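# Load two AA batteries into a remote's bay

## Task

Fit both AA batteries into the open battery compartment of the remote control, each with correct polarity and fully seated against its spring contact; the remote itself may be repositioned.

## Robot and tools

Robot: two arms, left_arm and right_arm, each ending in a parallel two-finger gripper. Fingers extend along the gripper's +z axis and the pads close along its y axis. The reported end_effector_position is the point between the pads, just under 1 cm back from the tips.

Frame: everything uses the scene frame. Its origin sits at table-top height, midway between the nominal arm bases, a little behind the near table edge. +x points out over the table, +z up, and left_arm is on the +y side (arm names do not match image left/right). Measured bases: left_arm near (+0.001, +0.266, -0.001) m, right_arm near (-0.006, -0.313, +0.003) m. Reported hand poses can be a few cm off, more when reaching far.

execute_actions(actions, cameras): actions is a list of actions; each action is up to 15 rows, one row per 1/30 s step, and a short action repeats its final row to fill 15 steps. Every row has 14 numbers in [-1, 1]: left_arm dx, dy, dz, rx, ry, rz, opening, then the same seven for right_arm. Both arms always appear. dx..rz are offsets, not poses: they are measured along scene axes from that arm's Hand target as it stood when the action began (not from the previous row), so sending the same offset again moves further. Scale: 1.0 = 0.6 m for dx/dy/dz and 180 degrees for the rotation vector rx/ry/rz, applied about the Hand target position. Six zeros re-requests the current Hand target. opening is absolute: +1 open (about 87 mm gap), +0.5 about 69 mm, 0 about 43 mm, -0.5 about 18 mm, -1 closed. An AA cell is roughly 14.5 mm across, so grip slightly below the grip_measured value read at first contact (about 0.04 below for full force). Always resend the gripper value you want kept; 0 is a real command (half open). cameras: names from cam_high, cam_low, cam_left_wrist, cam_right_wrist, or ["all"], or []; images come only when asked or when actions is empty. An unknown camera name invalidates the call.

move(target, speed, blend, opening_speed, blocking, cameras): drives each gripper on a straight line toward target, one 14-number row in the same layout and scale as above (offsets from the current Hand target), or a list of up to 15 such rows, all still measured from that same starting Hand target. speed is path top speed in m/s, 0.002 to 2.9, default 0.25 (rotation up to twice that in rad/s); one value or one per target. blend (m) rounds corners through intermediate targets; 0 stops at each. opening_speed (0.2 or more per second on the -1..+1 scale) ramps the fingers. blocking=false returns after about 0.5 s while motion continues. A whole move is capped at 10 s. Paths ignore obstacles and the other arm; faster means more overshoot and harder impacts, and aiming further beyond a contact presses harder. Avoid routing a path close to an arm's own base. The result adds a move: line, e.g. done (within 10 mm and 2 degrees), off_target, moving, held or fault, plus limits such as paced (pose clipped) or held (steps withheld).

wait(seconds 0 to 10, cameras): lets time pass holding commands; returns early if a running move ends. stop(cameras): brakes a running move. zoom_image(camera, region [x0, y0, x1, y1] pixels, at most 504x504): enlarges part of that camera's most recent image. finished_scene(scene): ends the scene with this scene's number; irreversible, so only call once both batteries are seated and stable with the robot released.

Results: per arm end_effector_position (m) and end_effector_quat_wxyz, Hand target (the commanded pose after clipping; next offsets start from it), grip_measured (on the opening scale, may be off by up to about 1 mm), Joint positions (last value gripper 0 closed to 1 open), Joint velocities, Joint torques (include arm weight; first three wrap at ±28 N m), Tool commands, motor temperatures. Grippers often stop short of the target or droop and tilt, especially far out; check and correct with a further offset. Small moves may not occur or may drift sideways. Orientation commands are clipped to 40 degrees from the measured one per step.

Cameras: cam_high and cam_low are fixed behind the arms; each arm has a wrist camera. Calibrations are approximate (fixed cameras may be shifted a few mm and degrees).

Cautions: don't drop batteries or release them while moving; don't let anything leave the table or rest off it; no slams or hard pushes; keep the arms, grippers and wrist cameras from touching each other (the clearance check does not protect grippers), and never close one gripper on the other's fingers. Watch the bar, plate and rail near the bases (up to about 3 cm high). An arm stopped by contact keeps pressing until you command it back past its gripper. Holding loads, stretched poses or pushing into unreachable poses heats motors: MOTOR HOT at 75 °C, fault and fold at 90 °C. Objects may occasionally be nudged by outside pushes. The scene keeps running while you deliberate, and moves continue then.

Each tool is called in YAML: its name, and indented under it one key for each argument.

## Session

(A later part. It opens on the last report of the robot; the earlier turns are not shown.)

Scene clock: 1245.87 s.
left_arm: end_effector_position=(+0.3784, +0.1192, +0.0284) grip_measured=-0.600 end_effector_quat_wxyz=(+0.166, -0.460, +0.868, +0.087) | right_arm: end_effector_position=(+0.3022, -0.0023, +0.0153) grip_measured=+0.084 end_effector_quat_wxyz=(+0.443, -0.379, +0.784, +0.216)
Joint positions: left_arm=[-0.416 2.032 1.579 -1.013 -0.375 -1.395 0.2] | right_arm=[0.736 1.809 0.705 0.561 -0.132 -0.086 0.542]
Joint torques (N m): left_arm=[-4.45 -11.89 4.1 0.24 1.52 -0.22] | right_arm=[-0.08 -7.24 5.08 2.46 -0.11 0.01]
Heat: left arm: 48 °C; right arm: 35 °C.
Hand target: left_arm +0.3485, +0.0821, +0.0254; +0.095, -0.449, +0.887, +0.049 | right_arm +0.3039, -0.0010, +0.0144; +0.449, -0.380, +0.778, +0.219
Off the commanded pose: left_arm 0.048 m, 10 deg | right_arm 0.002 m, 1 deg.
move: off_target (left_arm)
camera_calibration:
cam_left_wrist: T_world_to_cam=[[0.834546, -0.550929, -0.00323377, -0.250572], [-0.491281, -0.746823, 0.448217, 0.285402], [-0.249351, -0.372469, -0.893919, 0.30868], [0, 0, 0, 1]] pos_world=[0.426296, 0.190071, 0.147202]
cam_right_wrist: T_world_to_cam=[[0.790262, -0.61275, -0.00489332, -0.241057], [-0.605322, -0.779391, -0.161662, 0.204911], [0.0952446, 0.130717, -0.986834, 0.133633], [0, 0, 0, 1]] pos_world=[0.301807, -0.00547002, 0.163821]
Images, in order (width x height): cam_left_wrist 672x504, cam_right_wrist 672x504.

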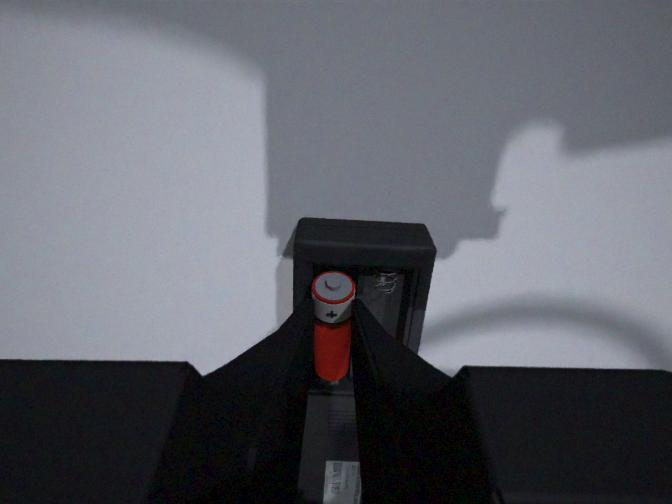

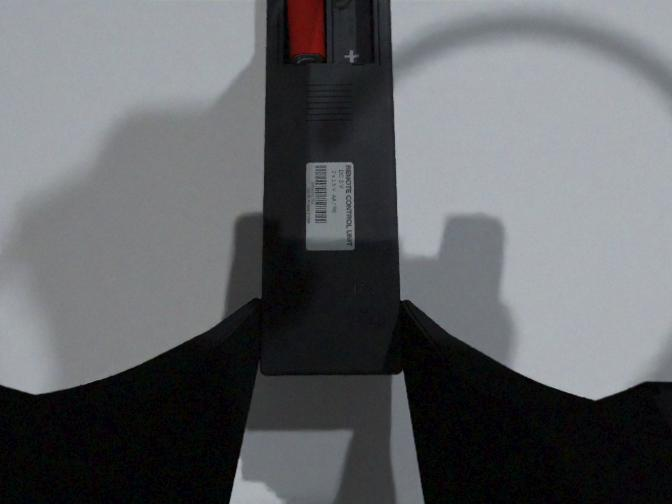

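move:
  target: [-0.0143, -0.0184, -0.004, -0.022, 0.0167, 0, -0.68, 0, 0, 0, 0, 0, 0, 0.0]
  speed: 0.06
  cameras: ["cam_left_wrist", "cam_right_wrist"]

zoom_image:
  camera: "cam_right_wrist"
  region: [240, 0, 430, 130]

zoom_image:
  camera: "cam_left_wrist"
  region: [240, 150, 440, 450]

Scene clock: 1257.17 s.
left_arm: end_effector_position=(+0.3497, +0.0721, +0.0254) grip_measured=-0.680 end_effector_quat_wxyz=(+0.070, -0.450, +0.890, +0.024) | right_arm: end_effector_position=(+0.3022, -0.0024, +0.0153) grip_measured=+0.084 end_effector_quat_wxyz=(+0.443, -0.379, +0.783, +0.216)
Joint positions: left_arm=[-0.45 2.032 1.571 -1.027 -0.146 -1.402 0.16] | right_arm=[0.735 1.809 0.703 0.563 -0.133 -0.086 0.542]
Joint torques (N m): left_arm=[-0.83 -10.96 4.15 0.42 0.02 -0.14] | right_arm=[-0.02 -7.24 5.16 2.45 -0.11 0.01]
Heat: left arm: 49 °C; right arm: 35 °C.
Hand target: left_arm +0.3399, +0.0710, +0.0229; +0.056, -0.451, +0.890, +0.030 | right_arm +0.3038, -0.0010, +0.0144; +0.449, -0.380, +0.778, +0.219
Off the commanded pose: left_arm 0.010 m, 2 deg | right_arm 0.002 m, 1 deg.
move: done
camera_calibration:
cam_left_wrist: T_world_to_cam=[[0.812124, -0.583344, 0.0128225, -0.242804], [-0.454661, -0.618894, 0.64051, 0.210571], [-0.365702, -0.526003, -0.767843, 0.329885], [0, 0, 0, 1]] pos_world=[0.413564, 0.162204, 0.12154]
cam_right_wrist: T_world_to_cam=[[0.790639, -0.612266, -0.00453991, -0.241269], [-0.604719, -0.779687, -0.162488, 0.204643], [0.0959465, 0.131215, -0.9867, 0.133437], [0, 0, 0, 1]] pos_world=[0.301705, -0.0056725, 0.163819]
Images, in order (width x height): cam_left_wrist 672x504, cam_right_wrist 672x504.

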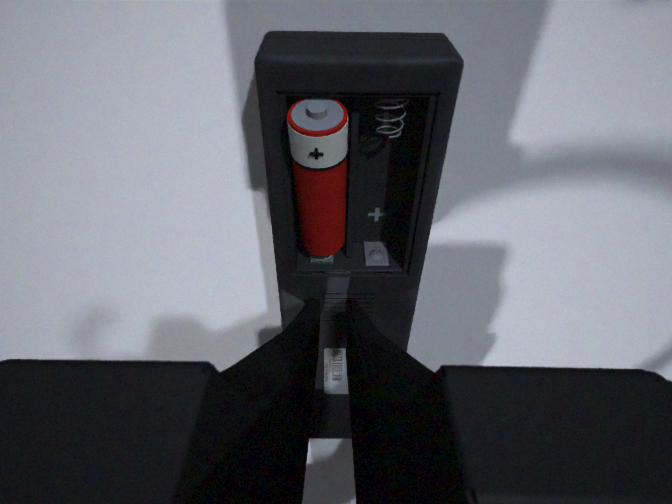

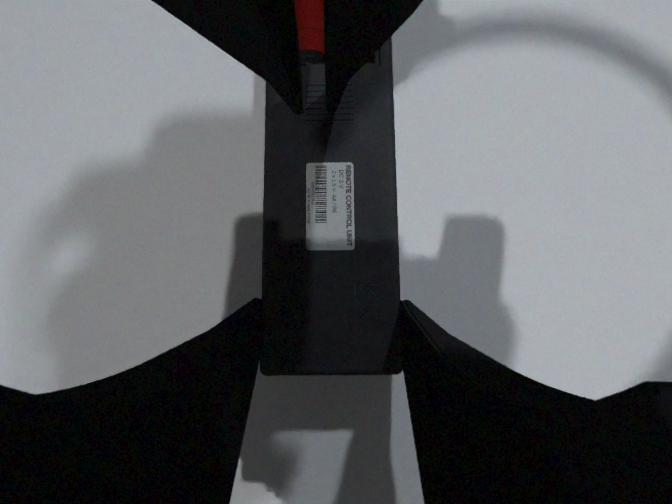

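Scaled by 2.653.

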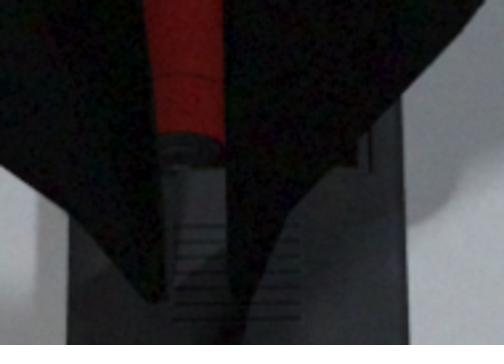

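Scaled by 1.680.

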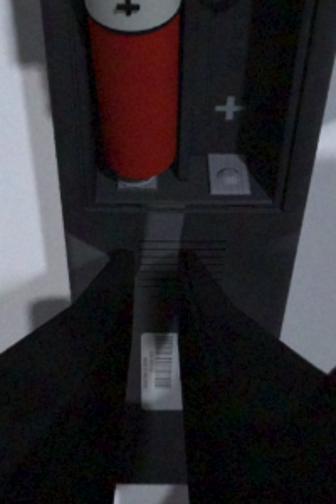

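zoom_image:
  camera: "cam_left_wrist"
  region: [250, 30, 470, 300]

Scaled by 1.867.

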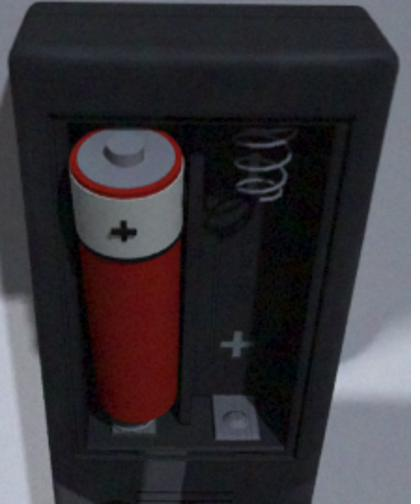

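move:
  target:
    - [0, 0, 0.1, 0, 0, 0, -0.68, 0, 0, 0, 0, 0, 0, 0.0]
    - [0.082, 0.098, 0.095, -0.031, 0.0234, 0, -1, 0, 0, 0, 0, 0, 0, 0.0]
  speed: 0.15
  blend: [0.02, 0]
  opening_speed: 0.6
  cameras: ["cam_left_wrist", "cam_right_wrist"]

zoom_image:
  camera: "cam_left_wrist"
  region: [240, 100, 440, 340]

Scene clock: 1299.23 s.
left_arm: end_effector_position=(+0.3900, +0.1322, +0.0782) grip_measured=-0.961 end_effector_quat_wxyz=(+0.010, -0.455, +0.890, +0.004) | right_arm: end_effector_position=(+0.3022, -0.0024, +0.0153) grip_measured=+0.084 end_effector_quat_wxyz=(+0.443, -0.379, +0.783, +0.216)
Joint positions: left_arm=[-0.224 2.123 1.91 -1.311 -0.016 -1.188 0.019] | right_arm=[0.735 1.809 0.703 0.563 -0.133 -0.086 0.542]
Joint torques (N m): left_arm=[-0.23 -10.41 7.49 0.3 0.11 0.03] | right_arm=[-0.02 -7.25 5.16 2.44 -0.11 0.01]
Heat: left arm: 48 °C; right arm: 36 °C.
Hand target: left_arm +0.3891, +0.1299, +0.0799; +0.001, -0.452, +0.892, +0.003 | right_arm +0.3038, -0.0010, +0.0144; +0.449, -0.380, +0.778, +0.219
Off the commanded pose: left_arm 0.003 m, 1 deg | right_arm 0.002 m, 1 deg.
move: done
camera_calibration:
cam_left_wrist: T_world_to_cam=[[0.817428, -0.575975, -0.00802194, -0.242657], [-0.388241, -0.561176, 0.730993, 0.191629], [-0.425535, -0.59442, -0.682338, 0.442462], [0, 0, 0, 1]] pos_world=[0.461036, 0.230782, 0.159883]
cam_right_wrist: T_world_to_cam=[[0.790639, -0.612266, -0.00453991, -0.241269], [-0.604719, -0.779687, -0.162488, 0.204643], [0.0959465, 0.131215, -0.9867, 0.133437], [0, 0, 0, 1]] pos_world=[0.301705, -0.0056725, 0.163819]
Images, in order (width x height): cam_left_wrist 672x504, cam_right_wrist 672x504.

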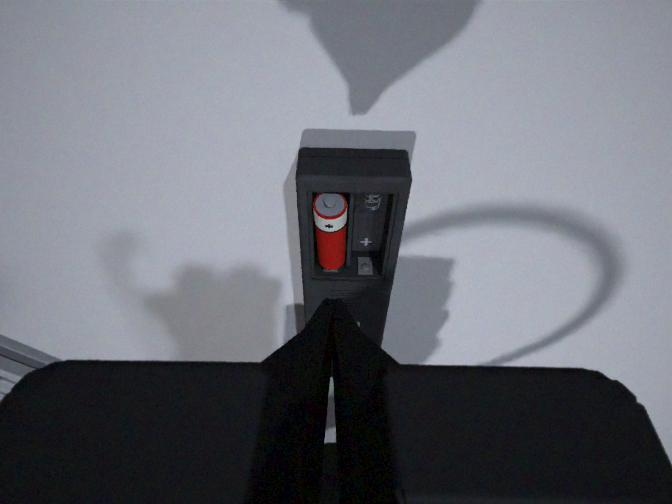

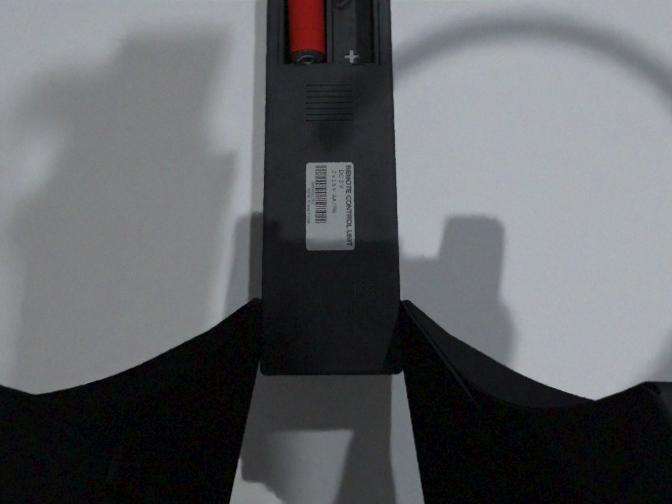

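Scaled by 2.100.

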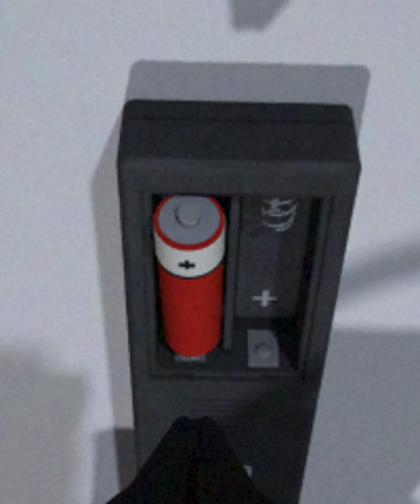

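move:
  target: [-0.003, -0.003, -0.075, 0, 0, 0, -1, 0, 0, 0, 0, 0, 0, 0.0]
  speed: 0.08
  cameras: ["cam_left_wrist", "cam_right_wrist"]

zoom_image:
  camera: "cam_left_wrist"
  region: [240, 150, 440, 390]

Scene clock: 1311.67 s.
left_arm: end_effector_position=(+0.3897, +0.1324, +0.0405) grip_measured=-0.961 end_effector_quat_wxyz=(+0.009, -0.455, +0.890, +0.005) | right_arm: end_effector_position=(+0.3022, -0.0024, +0.0153) grip_measured=+0.084 end_effector_quat_wxyz=(+0.443, -0.379, +0.783, +0.216)
Joint positions: left_arm=[-0.224 2.137 1.783 -1.172 -0.016 -1.188 0.019] | right_arm=[0.735 1.809 0.703 0.563 -0.133 -0.086 0.542]
Joint torques (N m): left_arm=[-0.77 -10.77 4.55 0.61 0.1 -0.03] | right_arm=[-0.02 -7.24 5.15 2.44 -0.11 0.01]
Heat: left arm: 46 °C; right arm: 36 °C.
Hand target: left_arm +0.3873, +0.1281, +0.0349; +0.001, -0.452, +0.892, +0.003 | right_arm +0.3038, -0.0010, +0.0144; +0.449, -0.380, +0.778, +0.219
Off the commanded pose: left_arm 0.007 m, 1 deg | right_arm 0.002 m, 1 deg.
move: done
camera_calibration:
cam_left_wrist: T_world_to_cam=[[0.817457, -0.575894, -0.0105347, -0.242494], [-0.38629, -0.561707, 0.731618, 0.218482], [-0.427252, -0.593997, -0.681633, 0.417356], [0, 0, 0, 1]] pos_world=[0.460941, 0.23098, 0.122084]
cam_right_wrist: T_world_to_cam=[[0.790639, -0.612266, -0.00453991, -0.241269], [-0.604719, -0.779687, -0.162488, 0.204643], [0.0959465, 0.131215, -0.9867, 0.133437], [0, 0, 0, 1]] pos_world=[0.301705, -0.0056725, 0.163819]
Images, in order (width x height): cam_left_wrist 672x504, cam_right_wrist 672x504.

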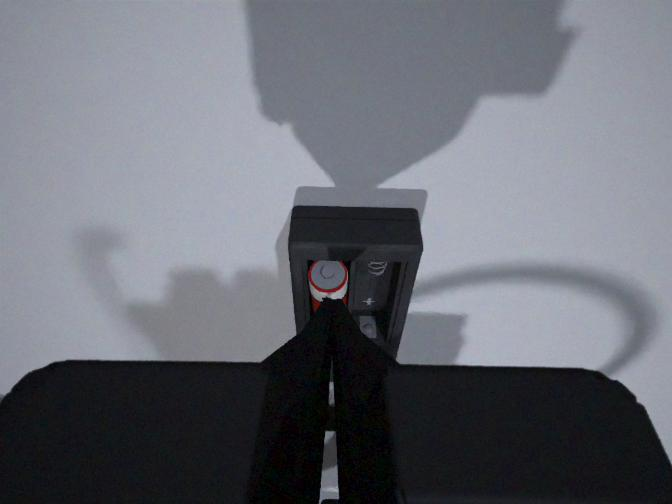

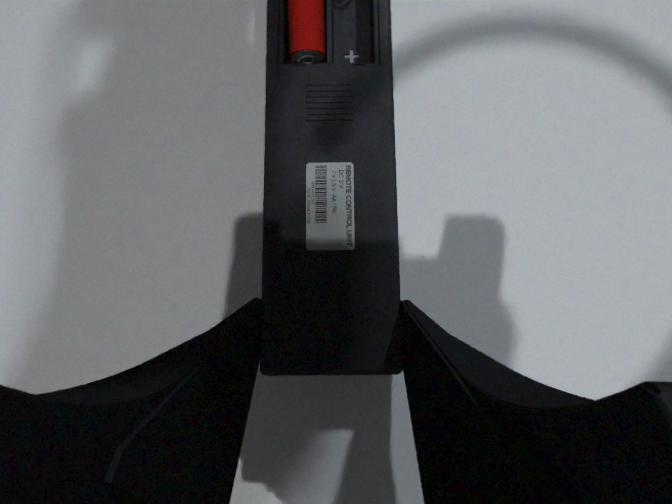

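Scaled by 2.100.

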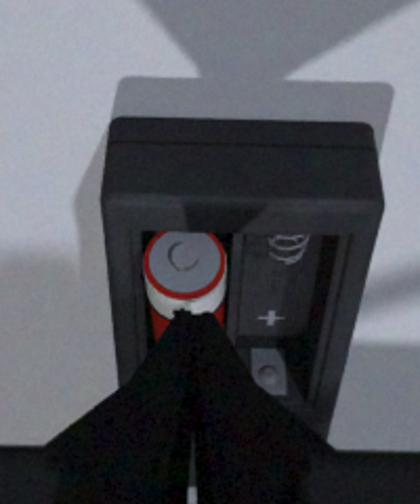

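move:
  target: [-0.002, -0.002, -0.028, 0, 0, 0, -1, 0, 0, 0, 0, 0, 0, 0.0]
  speed: 0.05
  cameras: ["cam_left_wrist", "cam_right_wrist"]

zoom_image:
  camera: "cam_left_wrist"
  region: [240, 150, 440, 390]

Scene clock: 1317.93 s.
left_arm: end_effector_position=(+0.3935, +0.1280, +0.0309) grip_measured=-0.961 end_effector_quat_wxyz=(+0.013, -0.455, +0.890, -0.011) | right_arm: end_effector_position=(+0.3020, -0.0023, +0.0153) grip_measured=+0.084 end_effector_quat_wxyz=(+0.443, -0.379, +0.783, +0.216)
Joint positions: left_arm=[-0.224 2.137 1.743 -1.106 0.004 -1.188 0.019] | right_arm=[0.735 1.809 0.703 0.563 -0.134 -0.087 0.542]
Joint torques (N m): left_arm=[-1.13 -9.95 3.58 0.63 -0.12 -0.06] | right_arm=[-0.02 -7.21 5.18 2.44 -0.1 0.01]
Heat: left arm: 46 °C; right arm: 36 °C.
Hand target: left_arm +0.3860, +0.1269, +0.0181; +0.001, -0.452, +0.892, +0.003 | right_arm +0.3037, -0.0010, +0.0144; +0.449, -0.380, +0.778, +0.220
Off the commanded pose: left_arm 0.015 m, 2 deg | right_arm 0.002 m, 1 deg.
move: off_target (left_arm)
camera_calibration:
cam_left_wrist: T_world_to_cam=[[0.817044, -0.576201, 0.0207616, -0.249007], [-0.401696, -0.543029, 0.737401, 0.228011], [-0.413617, -0.610829, -0.675137, 0.406319], [0, 0, 0, 1]] pos_world=[0.463101, 0.22853, 0.111355]
cam_right_wrist: T_world_to_cam=[[0.791369, -0.611321, -0.00476497, -0.241309], [-0.603809, -0.780378, -0.162554, 0.204391], [0.095654, 0.131517, -0.986688, 0.133522], [0, 0, 0, 1]] pos_world=[0.301606, -0.0055757, 0.163819]
Images, in order (width x height): cam_left_wrist 672x504, cam_right_wrist 672x504.

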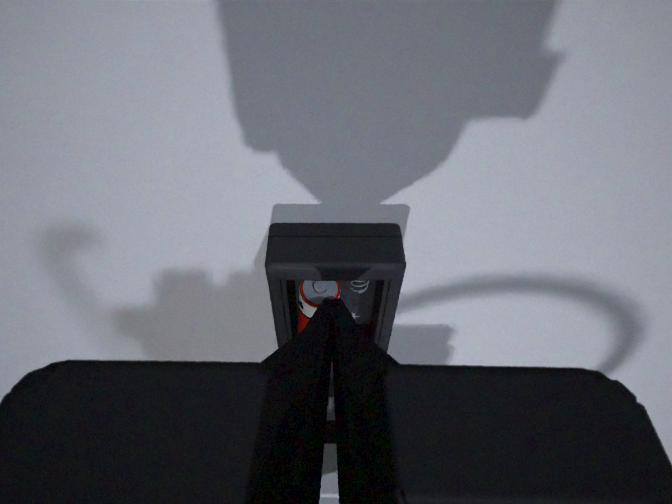

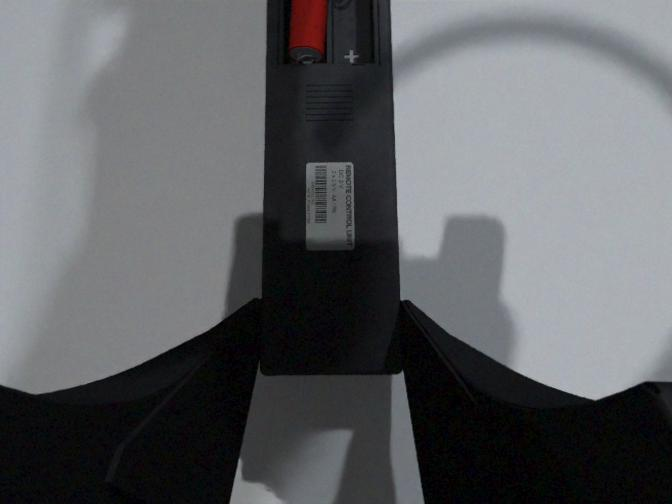

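Scaled by 2.100.

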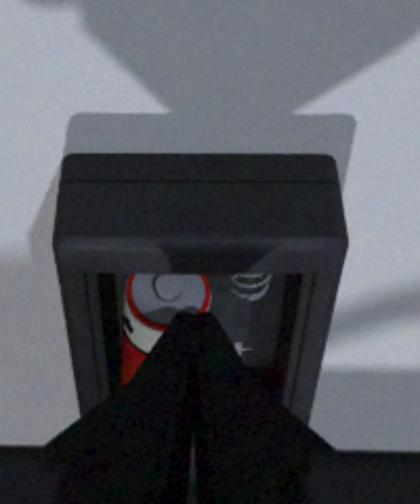

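move:
  target:
    - [0, 0, 0.07, 0, 0, 0, -0.86, 0, 0, 0, 0, 0, 0, 0.0]
    - [0.0017, 0.012, 0.07, 0, 0, 0, -0.86, 0, 0, 0, 0, 0, 0, 0.0]
  speed: 0.08
  cameras: ["cam_left_wrist"]

zoom_image:
  camera: "cam_left_wrist"
  region: [240, 130, 440, 370]

Scene clock: 1331.63 s.
left_arm: end_effector_position=(+0.3859, +0.1293, +0.0515) grip_measured=-0.860 end_effector_quat_wxyz=(-0.003, -0.451, +0.892, +0.003) | right_arm: end_effector_position=(+0.3020, -0.0023, +0.0153) grip_measured=+0.084 end_effector_quat_wxyz=(+0.443, -0.380, +0.783, +0.216)
Joint positions: left_arm=[-0.225 2.137 1.823 -1.228 0.004 -1.18 0.07] | right_arm=[0.735 1.809 0.703 0.563 -0.134 -0.087 0.542]
Joint torques (N m): left_arm=[0.73 -12.7 6.87 0.26 -0.12 0.03] | right_arm=[-0.02 -7.23 5.15 2.45 -0.11 0.03]
Heat: left arm: 45 °C; right arm: 36 °C.
Hand target: left_arm +0.3870, +0.1341, +0.0600; +0.001, -0.452, +0.892, +0.003 | right_arm +0.3038, -0.0010, +0.0144; +0.449, -0.380, +0.778, +0.219
Off the commanded pose: left_arm 0.010 m, 1 deg | right_arm 0.002 m, 1 deg.
move: done
camera_calibration:
cam_left_wrist: T_world_to_cam=[[0.811874, -0.583561, -0.0178066, -0.237462], [-0.376566, -0.546715, 0.747864, 0.200721], [-0.446159, -0.600467, -0.663613, 0.428581], [0, 0, 0, 1]] pos_world=[0.45959, 0.228512, 0.130071]
Images, in order (width x height): cam_left_wrist 672x504.

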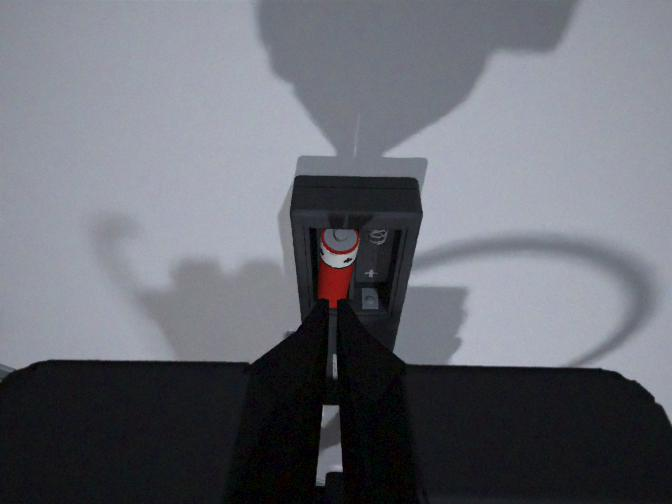

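Scaled by 2.100.

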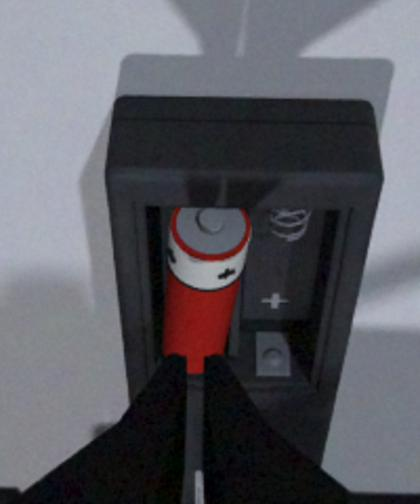

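move:
  target:
    - [0.003, 0.002, -0.008, 0, 0, 0, -0.86, 0, 0, 0, 0, 0, 0, 0.0]
    - [0.003, 0.002, -0.05, 0, 0, 0, -0.86, 0, 0, 0, 0, 0, 0, 0.0]
  speed: 0.08
  cameras: ["cam_left_wrist", "cam_right_wrist"]

zoom_image:
  camera: "cam_left_wrist"
  region: [240, 130, 440, 370]

Scene clock: 1354.73 s.
left_arm: end_effector_position=(+0.3892, +0.1304, +0.0374) grip_measured=-0.860 end_effector_quat_wxyz=(+0.004, -0.451, +0.892, -0.003) | right_arm: end_effector_position=(+0.3020, -0.0023, +0.0153) grip_measured=+0.084 end_effector_quat_wxyz=(+0.443, -0.380, +0.783, +0.216)
Joint positions: left_arm=[-0.221 2.138 1.769 -1.155 0.004 -1.176 0.07] | right_arm=[0.735 1.809 0.703 0.563 -0.134 -0.087 0.542]
Joint torques (N m): left_arm=[0.65 -10.65 4.51 0.64 -0.11 0.03] | right_arm=[-0.02 -7.24 5.15 2.45 -0.11 0.03]
Heat: left arm: 48 °C; right arm: 36 °C.
Hand target: left_arm +0.3889, +0.1353, +0.0302; +0.001, -0.452, +0.892, +0.003 | right_arm +0.3038, -0.0010, +0.0144; +0.449, -0.380, +0.778, +0.219
Off the commanded pose: left_arm 0.009 m, 1 deg | right_arm 0.002 m, 1 deg.
move: done
camera_calibration:
cam_left_wrist: T_world_to_cam=[[0.812009, -0.583645, -0.000857708, -0.240413], [-0.389913, -0.543568, 0.743304, 0.218113], [-0.434292, -0.603235, -0.668953, 0.417212], [0, 0, 0, 1]] pos_world=[0.461455, 0.22992, 0.116764]
cam_right_wrist: T_world_to_cam=[[0.791615, -0.611007, -0.00412878, -0.241406], [-0.603422, -0.780691, -0.16249, 0.204201], [0.0960591, 0.131121, -0.986702, 0.133408], [0, 0, 0, 1]] pos_world=[0.301505, -0.00557555, 0.163818]
Images, in order (width x height): cam_left_wrist 672x504, cam_right_wrist 672x504.

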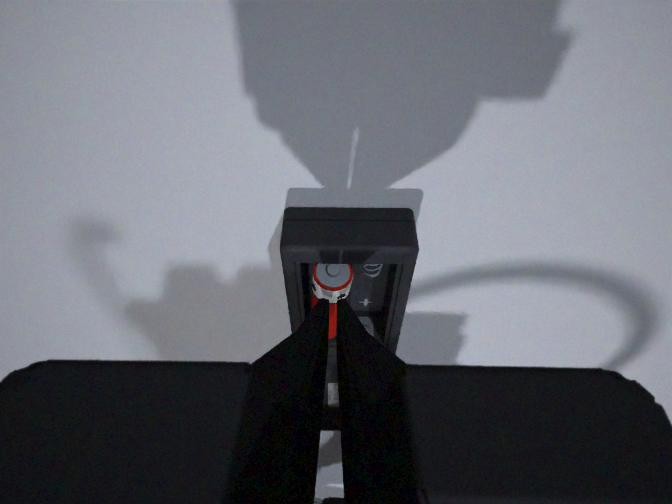

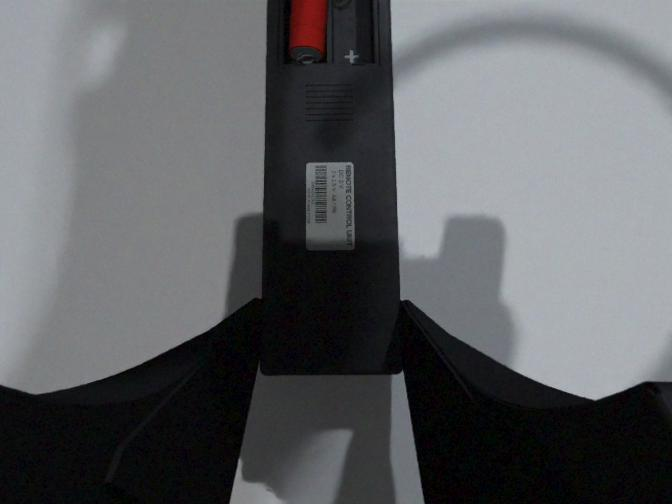

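Scaled by 2.100.

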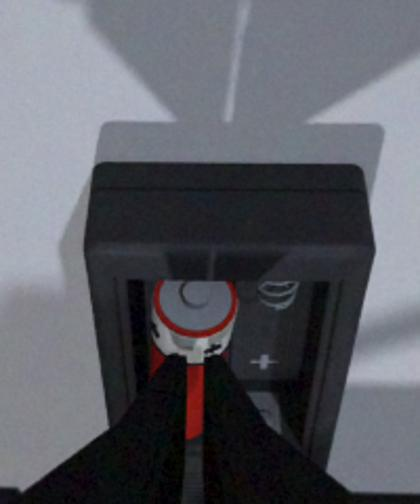

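move:
  target:
    - [0, 0, -0.02, 0, 0, 0, -0.86, 0, 0, 0, 0, 0, 0, 0.0]
    - [-0.003, 0.003, -0.026, 0, 0, 0, -0.86, 0, 0, 0, 0, 0, 0, 0.0]
  speed: 0.05
  cameras: ["cam_left_wrist", "cam_right_wrist"]

zoom_image:
  camera: "cam_left_wrist"
  region: [240, 130, 440, 370]

Scene clock: 1361.87 s.
left_arm: end_effector_position=(+0.3883, +0.1291, +0.0297) grip_measured=-0.860 end_effector_quat_wxyz=(+0.000, -0.451, +0.893, -0.011) | right_arm: end_effector_position=(+0.3021, -0.0023, +0.0153) grip_measured=+0.084 end_effector_quat_wxyz=(+0.443, -0.380, +0.783, +0.216)
Joint positions: left_arm=[-0.218 2.138 1.735 -1.116 0.02 -1.172 0.07] | right_arm=[0.735 1.809 0.703 0.563 -0.134 -0.088 0.542]
Joint torques (N m): left_arm=[0.66 -10.17 2.65 0.87 -0.29 0.01] | right_arm=[-0.02 -7.21 5.18 2.44 -0.1 0.02]
Heat: left arm: 49 °C; right arm: 36 °C.
Hand target: left_arm +0.3870, +0.1371, +0.0145; +0.001, -0.452, +0.892, +0.003 | right_arm +0.3038, -0.0010, +0.0144; +0.449, -0.380, +0.778, +0.219
Off the commanded pose: left_arm 0.017 m, 2 deg | right_arm 0.002 m, 1 deg.
move: off_target (left_arm)
camera_calibration:
cam_left_wrist: T_world_to_cam=[[0.811194, -0.584702, 0.00937105, -0.240292], [-0.391169, -0.530642, 0.751934, 0.221371], [-0.434685, -0.61363, -0.659171, 0.412111], [0, 0, 0, 1]] pos_world=[0.460655, 0.229853, 0.107447]
cam_right_wrist: T_world_to_cam=[[0.791717, -0.610876, -0.00379783, -0.24149], [-0.60324, -0.78081, -0.162594, 0.204162], [0.0963592, 0.131019, -0.986686, 0.133314], [0, 0, 0, 1]] pos_world=[0.301504, -0.00557564, 0.163817]
Images, in order (width x height): cam_left_wrist 672x504, cam_right_wrist 672x504.

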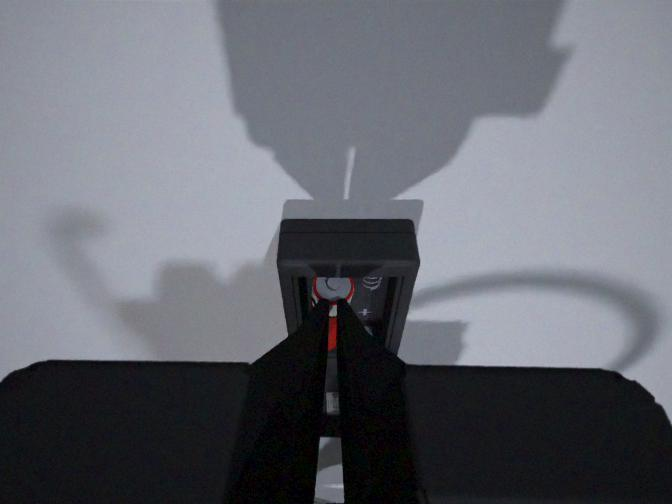

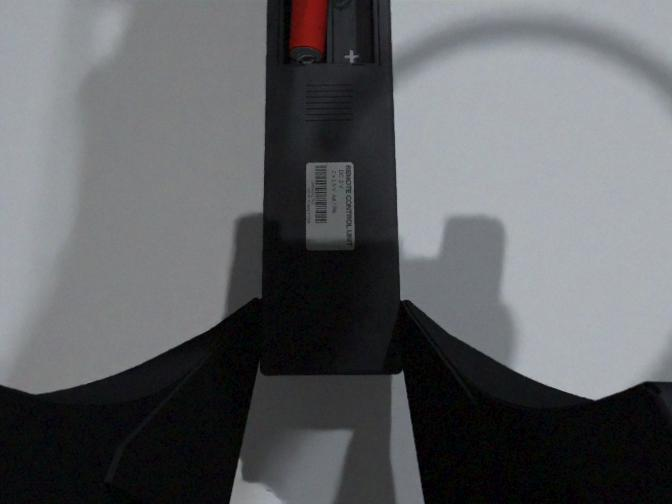

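Scaled by 2.100.

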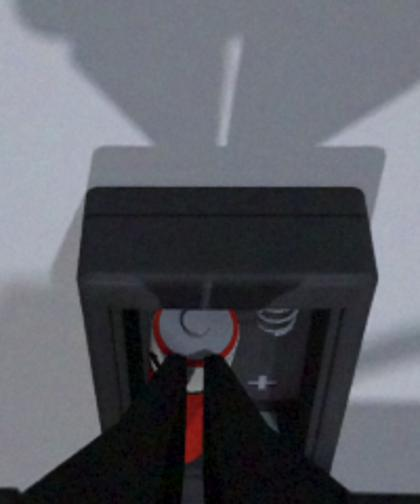

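move:
  target:
    - [-0.008, -0.010, -0.015, 0, 0, 0, -0.86, 0, 0, 0, 0, 0, 0, 0.0]
    - [-0.016, -0.020, -0.022, 0, 0, 0, -0.86, 0, 0, 0, 0, 0, 0, 0.0]
  speed: 0.05
  cameras: ["cam_left_wrist", "cam_right_wrist"]

zoom_image:
  camera: "cam_left_wrist"
  region: [240, 130, 440, 370]

Scene clock: 1382.77 s.
left_arm: end_effector_position=(+0.3845, +0.1282, +0.0218) grip_measured=-0.860 end_effector_quat_wxyz=(+0.010, -0.453, +0.891, -0.016) | right_arm: end_effector_position=(+0.3022, -0.0024, +0.0153) grip_measured=+0.084 end_effector_quat_wxyz=(+0.443, -0.380, +0.783, +0.216)
Joint positions: left_arm=[-0.224 2.11 1.66 -1.049 0.015 -1.184 0.07] | right_arm=[0.735 1.809 0.703 0.563 -0.134 -0.088 0.542]
Joint torques (N m): left_arm=[-2.09 -8.46 2.84 0.84 -0.25 -0.18] | right_arm=[-0.01 -7.25 5.18 2.44 -0.1 0.02]
Heat: left arm: 48 °C; right arm: 36 °C.
Hand target: left_arm +0.3774, +0.1251, +0.0013; +0.001, -0.452, +0.892, +0.003 | right_arm +0.3038, -0.0011, +0.0144; +0.449, -0.380, +0.778, +0.219
Off the commanded pose: left_arm 0.022 m, 2 deg | right_arm 0.002 m, 1 deg.
move: off_target (left_arm)
camera_calibration:
cam_left_wrist: T_world_to_cam=[[0.814406, -0.579682, 0.0266799, -0.239922], [-0.403534, -0.532694, 0.743907, 0.230511], [-0.417017, -0.616608, -0.667751, 0.398533], [0, 0, 0, 1]] pos_world=[0.454608, 0.229453, 0.101043]
cam_right_wrist: T_world_to_cam=[[0.791495, -0.611164, -0.00379746, -0.241564], [-0.603532, -0.780601, -0.162513, 0.204221], [0.0963578, 0.13092, -0.986699, 0.13332], [0, 0, 0, 1]] pos_world=[0.301604, -0.00567465, 0.163818]
Images, in order (width x height): cam_left_wrist 672x504, cam_right_wrist 672x504.

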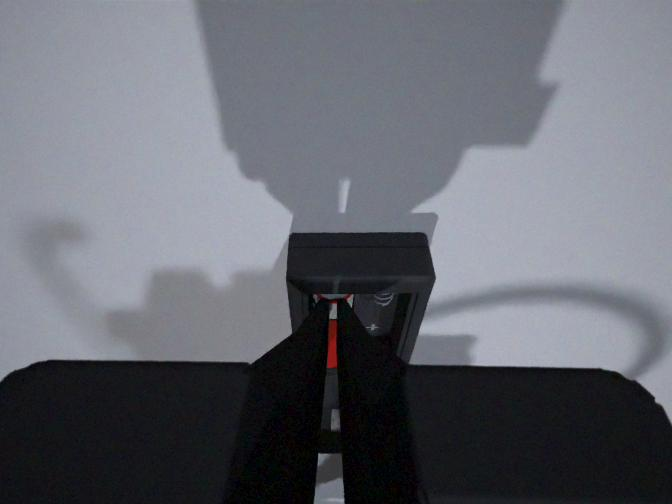

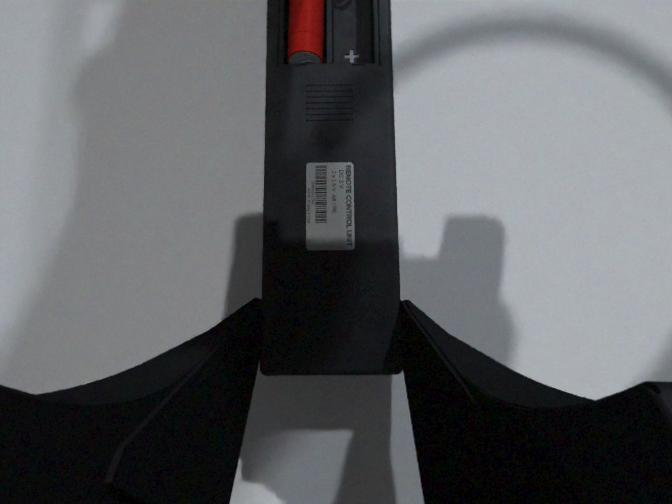

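Scaled by 2.100.

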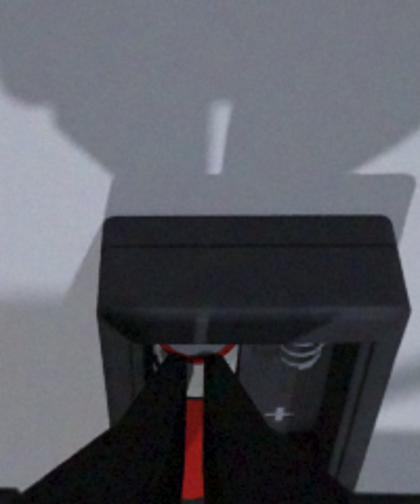

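move:
  target: [0.005, 0.006, 0.12, 0, 0, 0, -0.86, 0, 0, 0, 0, 0, 0, 0.0]
  speed: 0.1
  cameras: ["cam_left_wrist", "cam_right_wrist"]

zoom_image:
  camera: "cam_left_wrist"
  region: [240, 130, 440, 370]

Scene clock: 1389.40 s.
left_arm: end_effector_position=(+0.3795, +0.1272, +0.0646) grip_measured=-0.860 end_effector_quat_wxyz=(-0.007, -0.451, +0.892, +0.000) | right_arm: end_effector_position=(+0.3022, -0.0024, +0.0153) grip_measured=+0.084 end_effector_quat_wxyz=(+0.443, -0.380, +0.783, +0.216)
Joint positions: left_arm=[-0.23 2.11 1.83 -1.264 0.013 -1.185 0.07] | right_arm=[0.735 1.809 0.703 0.563 -0.134 -0.088 0.542]
Joint torques (N m): left_arm=[-0.4 -12.36 7.3 0.26 -0.23 -0.07] | right_arm=[-0.02 -7.25 5.15 2.44 -0.1 0.02]
Heat: left arm: 47 °C; right arm: 36 °C.
Hand target: left_arm +0.3805, +0.1287, +0.0733; +0.001, -0.452, +0.892, +0.003 | right_arm +0.3038, -0.0011, +0.0144; +0.449, -0.380, +0.778, +0.219
Off the commanded pose: left_arm 0.009 m, 1 deg | right_arm 0.002 m, 1 deg.
move: done
camera_calibration:
cam_left_wrist: T_world_to_cam=[[0.811874, -0.583601, -0.016439, -0.233356], [-0.373372, -0.540649, 0.753851, 0.185047], [-0.448836, -0.605894, -0.656839, 0.434348], [0, 0, 0, 1]] pos_world=[0.453498, 0.227028, 0.141963]
cam_right_wrist: T_world_to_cam=[[0.791495, -0.611164, -0.00379746, -0.241564], [-0.603532, -0.780601, -0.162513, 0.204221], [0.0963578, 0.13092, -0.986699, 0.13332], [0, 0, 0, 1]] pos_world=[0.301604, -0.00567465, 0.163818]
Images, in order (width x height): cam_left_wrist 672x504, cam_right_wrist 672x504.

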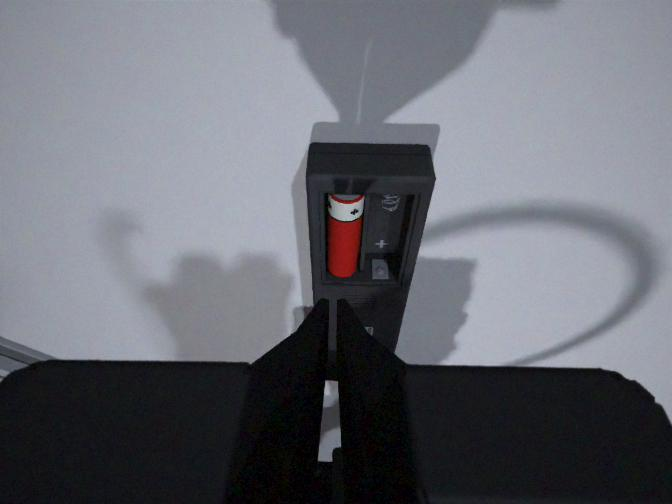

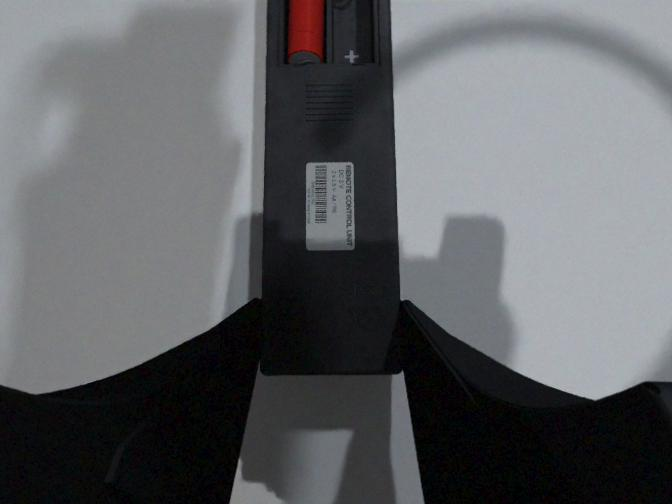

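Scaled by 2.100.

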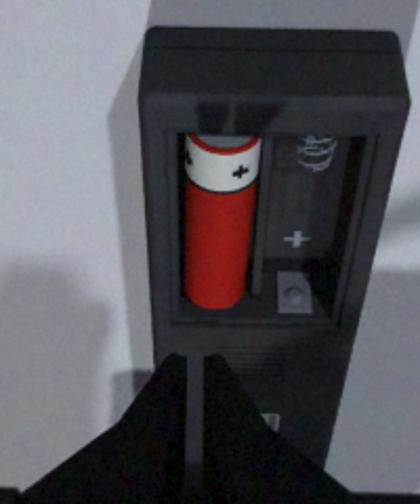

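move:
  target:
    - [0, 0, 0.06, 0, 0, 0, -0.86, 0, 0, 0, 0, 0, 0, 0.0]
    - [-0.233, 0.2805, 0.078, -0.0224, -0.1523, -0.6726, 0.5, 0, 0, 0, 0, 0, 0, 0.0]
  speed: 0.4
  blend: [0.02, 0]
  cameras: ["cam_left_wrist"]

Scene clock: 1420.33 s.
left_arm: end_effector_position=(+0.2457, +0.2988, +0.1191) grip_measured=+0.500 end_effector_quat_wxyz=(+0.162, +0.558, +0.807, -0.105) | right_arm: end_effector_position=(+0.3022, -0.0024, +0.0153) grip_measured=+0.084 end_effector_quat_wxyz=(+0.443, -0.380, +0.783, +0.216)
Joint positions: left_arm=[0.292 1.392 1.176 -1.275 0.407 1.472 0.75] | right_arm=[0.735 1.809 0.703 0.563 -0.134 -0.088 0.542]
Joint torques (N m): left_arm=[0.77 -5.45 5.09 0.36 0.57 0.05] | right_arm=[-0.02 -7.24 5.16 2.43 -0.1 0.02]
Heat: left arm: 50 °C; right arm: 36 °C.
Hand target: left_arm +0.2407, +0.2970, +0.1202; +0.164, +0.557, +0.806, -0.113 | right_arm +0.3038, -0.0011, +0.0144; +0.449, -0.380, +0.778, +0.219
Off the commanded pose: left_arm 0.005 m, 1 deg | right_arm 0.002 m, 1 deg.
move: done; blend cut to 0.018 m at target 1
camera_calibration:
cam_left_wrist: T_world_to_cam=[[-0.929383, -0.368728, -0.0169369, 0.339958], [-0.338396, 0.832808, 0.438085, -0.194673], [-0.147429, 0.41288, -0.898774, 0.164413], [0, 0, 0, 1]] pos_world=[0.274314, 0.219594, 0.238811]
Images, in order (width x height): cam_left_wrist 672x504.

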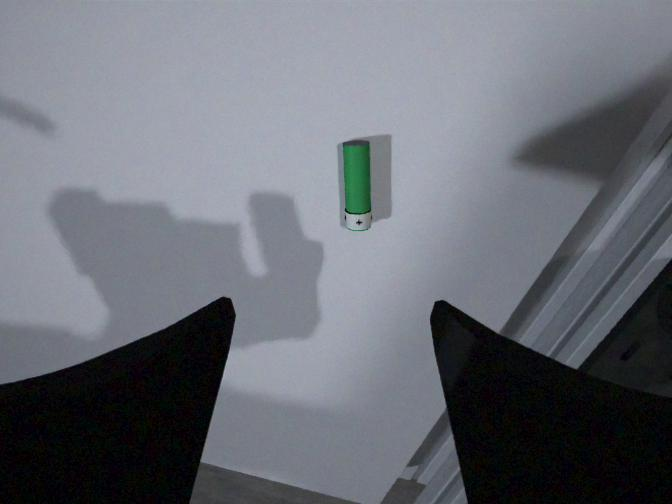

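move:
  target: [-0.022, -0.006, -0.13, 0, 0, 0.006, 0.3, 0, 0, 0, 0, 0, 0, 0.0]
  speed: 0.15
  cameras: ["cam_left_wrist"]

Scene clock: 1439.43 s.
left_arm: end_effector_position=(+0.2271, +0.2949, +0.0420) grip_measured=+0.300 end_effector_quat_wxyz=(+0.156, +0.552, +0.811, -0.114) | right_arm: end_effector_position=(+0.3022, -0.0024, +0.0153) grip_measured=+0.084 end_effector_quat_wxyz=(+0.443, -0.380, +0.783, +0.216)
Joint positions: left_arm=[0.292 1.387 0.862 -0.985 0.41 1.462 0.65] | right_arm=[0.735 1.809 0.703 0.563 -0.134 -0.088 0.542]
Joint torques (N m): left_arm=[0.08 -5.75 4.21 0.68 0.53 -0.11] | right_arm=[0.02 -7.25 5.15 2.43 -0.11 0.02]
Heat: left arm: 43 °C; right arm: 36 °C.
Hand target: left_arm +0.2274, +0.2934, +0.0422; +0.165, +0.549, +0.812, -0.112 | right_arm +0.3038, -0.0011, +0.0144; +0.449, -0.380, +0.778, +0.219
Off the commanded pose: left_arm 0.002 m, 1 deg | right_arm 0.002 m, 1 deg.
move: done
camera_calibration:
cam_left_wrist: T_world_to_cam=[[-0.92596, -0.377568, 0.0064224, 0.320776], [-0.336815, 0.833468, 0.438049, -0.164498], [-0.170746, 0.403452, -0.898928, 0.102118], [0, 0, 0, 1]] pos_world=[0.259057, 0.217019, 0.161795]
Images, in order (width x height): cam_left_wrist 672x504.

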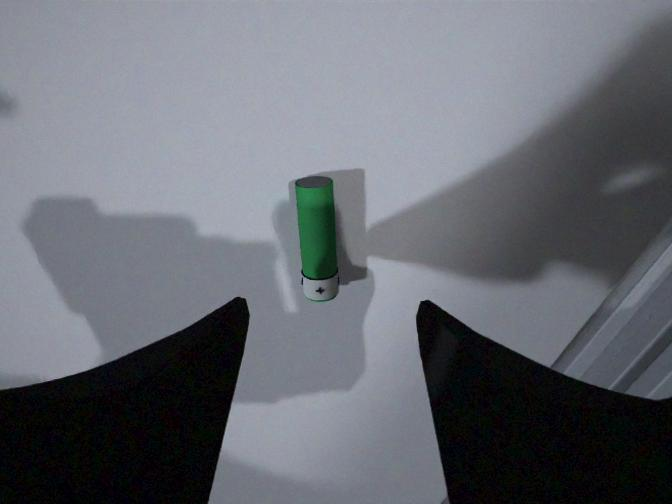

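move:
  target:
    - [0.0093, 0.0027, -0.01, 0, 0, 0.012, 0.3, 0, 0, 0, 0, 0, 0, 0.0]
    - [0.0093, 0.0027, -0.0562, 0, 0, 0.012, 0.3, 0, 0, 0, 0, 0, 0, 0.0]
  speed: 0.1
  blend: [0.005, 0]
  cameras: ["cam_left_wrist"]

Scene clock: 1451.10 s.
left_arm: end_effector_position=(+0.2338, +0.2973, +0.0118) grip_measured=+0.300 end_effector_quat_wxyz=(+0.165, +0.537, +0.821, -0.104) | right_arm: end_effector_position=(+0.3022, -0.0024, +0.0153) grip_measured=+0.084 end_effector_quat_wxyz=(+0.443, -0.380, +0.783, +0.216)
Joint positions: left_arm=[0.292 1.437 0.774 -0.812 0.41 1.416 0.65] | right_arm=[0.735 1.809 0.703 0.563 -0.134 -0.088 0.542]
Joint torques (N m): left_arm=[-0.32 -4.22 4.22 0.74 0.49 -0.12] | right_arm=[-0.01 -7.24 5.18 2.44 -0.1 0.03]
Motor temperatures (°C): left_arm=[23 41 32 22 20 20 20] | right_arm=[23 27 30 36 19 21 24]
Heat: left arm: 41 °C; right arm: 36 °C.
Hand target: left_arm +0.2331, +0.2951, +0.0085; +0.167, +0.534, +0.822, -0.109 | right_arm +0.3038, -0.0011, +0.0144; +0.449, -0.380, +0.778, +0.219
Off the commanded pose: left_arm 0.004 m, 1 deg | right_arm 0.002 m, 1 deg.
move: done
camera_calibration:
cam_left_wrist: T_world_to_cam=[[-0.90957, -0.415393, -0.0114443, 0.335715], [-0.378761, 0.8174, 0.434047, -0.136303], [-0.170946, 0.39913, -0.900818, 0.0764898], [0, 0, 0, 1]] pos_world=[0.266805, 0.220338, 0.131907]
Images, in order (width x height): cam_left_wrist 672x504.

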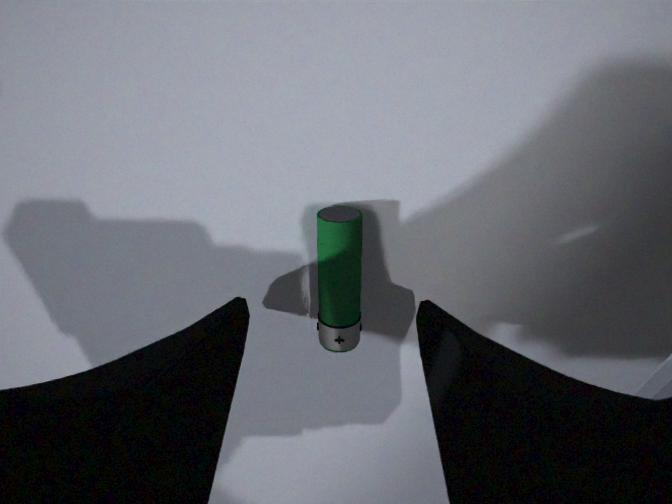

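move:
  target:
    - [0.0015, -0.0035, 0, 0, 0, 0, 0.3, 0, 0, 0, 0, 0, 0, 0.0]
    - [0.0015, -0.0035, 0, 0, 0, 0, -0.68, 0, 0, 0, 0, 0, 0, 0.0]
  speed: 0.05
  opening_speed: 0.8
  cameras: ["cam_left_wrist"]

Scene clock: 1459.07 s.
left_arm: end_effector_position=(+0.2347, +0.2965, +0.0118) grip_measured=-0.591 end_effector_quat_wxyz=(+0.166, +0.534, +0.823, -0.104) | right_arm: end_effector_position=(+0.3022, -0.0024, +0.0153) grip_measured=+0.084 end_effector_quat_wxyz=(+0.443, -0.380, +0.783, +0.216)
Joint positions: left_arm=[0.288 1.437 0.774 -0.807 0.41 1.405 0.204] | right_arm=[0.735 1.809 0.703 0.563 -0.134 -0.088 0.542]
Joint torques (N m): left_arm=[-0.94 -4.26 4.29 0.74 0.48 -0.11] | right_arm=[0.01 -7.27 5.15 2.45 -0.11 0.03]
Heat: left arm: 39 °C; right arm: 36 °C.
Hand target: left_arm +0.2340, +0.2929, +0.0085; +0.167, +0.534, +0.822, -0.109 | right_arm +0.3038, -0.0011, +0.0144; +0.449, -0.380, +0.778, +0.219
Off the commanded pose: left_arm 0.005 m, 1 deg | right_arm 0.002 m, 1 deg.
move: done
camera_calibration:
cam_left_wrist: T_world_to_cam=[[-0.90693, -0.42111, -0.0120031, 0.337312], [-0.384272, 0.815245, 0.433255, -0.133395], [-0.172662, 0.397545, -0.901191, 0.0778575], [0, 0, 0, 1]] pos_world=[0.268101, 0.219843, 0.132008]
Images, in order (width x height): cam_left_wrist 672x504.

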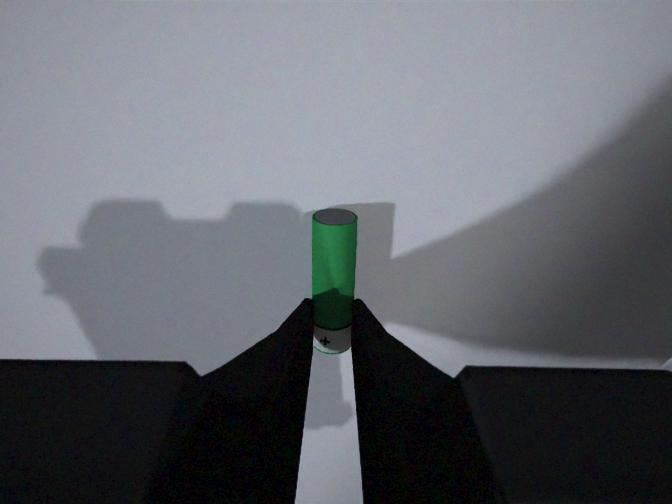

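move:
  target:
    - [0, 0, 0.22, 0, 0, 0, -0.68, 0, 0, 0, 0, 0, 0, 0.0]
    - [0.236, -0.3425, 0.14, 0.0152, 0.1358, 0.6558, -0.68, 0, 0, 0, 0, 0, 0, 0.0]
  speed: [0.2, 0.35]
  blend: [0.03, 0]
  cameras: ["cam_left_wrist", "cam_right_wrist"]

zoom_image:
  camera: "cam_left_wrist"
  region: [220, 50, 460, 400]

Scene clock: 1486.63 s.
left_arm: end_effector_position=(+0.3756, +0.0876, +0.0922) grip_measured=-0.591 end_effector_quat_wxyz=(+0.018, -0.448, +0.894, +0.001) | right_arm: end_effector_position=(+0.3022, -0.0024, +0.0153) grip_measured=+0.084 end_effector_quat_wxyz=(+0.443, -0.380, +0.783, +0.216)
Joint positions: left_arm=[-0.34 2.105 1.94 -1.344 -0.028 -1.289 0.204] | right_arm=[0.735 1.809 0.703 0.563 -0.134 -0.088 0.542]
Joint torques (N m): left_arm=[-0.88 -10.14 7.56 0.32 -0.26 -0.13] | right_arm=[0.01 -7.25 5.16 2.44 -0.1 0.02]
Motor temperatures (°C): left_arm=[23 36 32 22 20 20 20] | right_arm=[23 27 30 36 19 21 24]
Heat: left arm: 36 °C; right arm: 36 °C.
Hand target: left_arm +0.3756, +0.0875, +0.0925; +0.020, -0.450, +0.893, +0.011 | right_arm +0.3038, -0.0011, +0.0144; +0.449, -0.380, +0.778, +0.219
Off the commanded pose: left_arm 0.000 m, 1 deg | right_arm 0.002 m, 1 deg.
move: done
camera_calibration:
cam_left_wrist: T_world_to_cam=[[0.808503, -0.588463, 0.00582336, -0.253197], [-0.409845, -0.55594, 0.723158, 0.159254], [-0.422315, -0.587062, -0.690658, 0.418257], [0, 0, 0, 1]] pos_world=[0.446616, 0.185082, 0.175181]
cam_right_wrist: T_world_to_cam=[[0.791495, -0.611164, -0.00379746, -0.241564], [-0.603532, -0.780601, -0.162513, 0.204221], [0.0963578, 0.13092, -0.986699, 0.13332], [0, 0, 0, 1]] pos_world=[0.301604, -0.00567465, 0.163818]
Images, in order (width x height): cam_left_wrist 672x504, cam_right_wrist 672x504.

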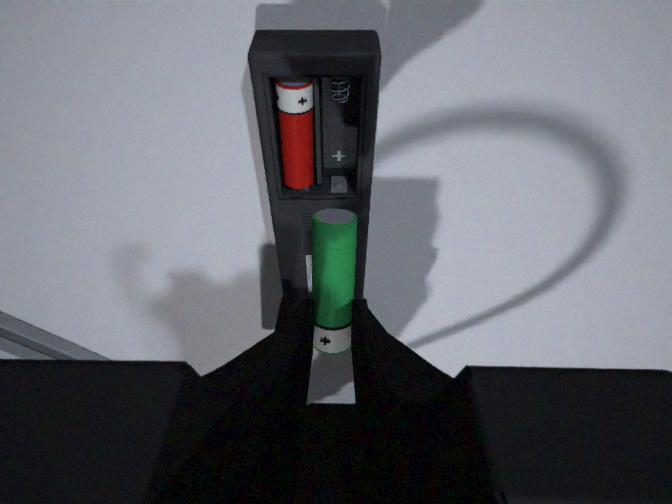

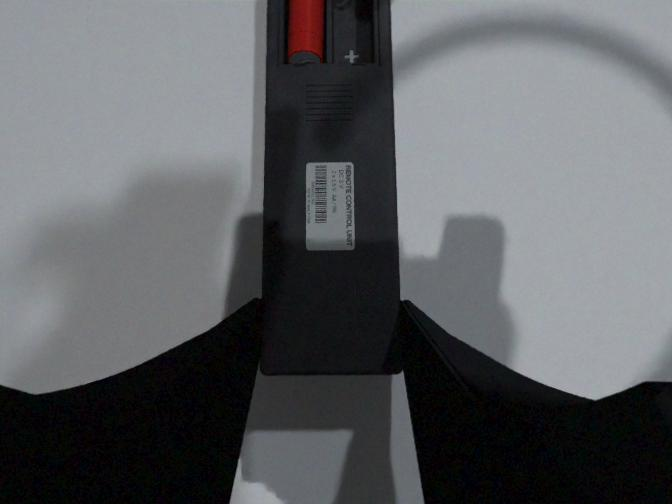

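Scaled by 1.440.

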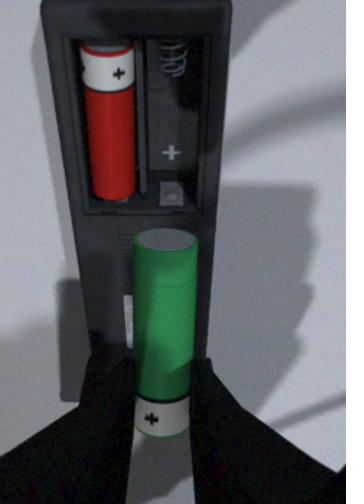

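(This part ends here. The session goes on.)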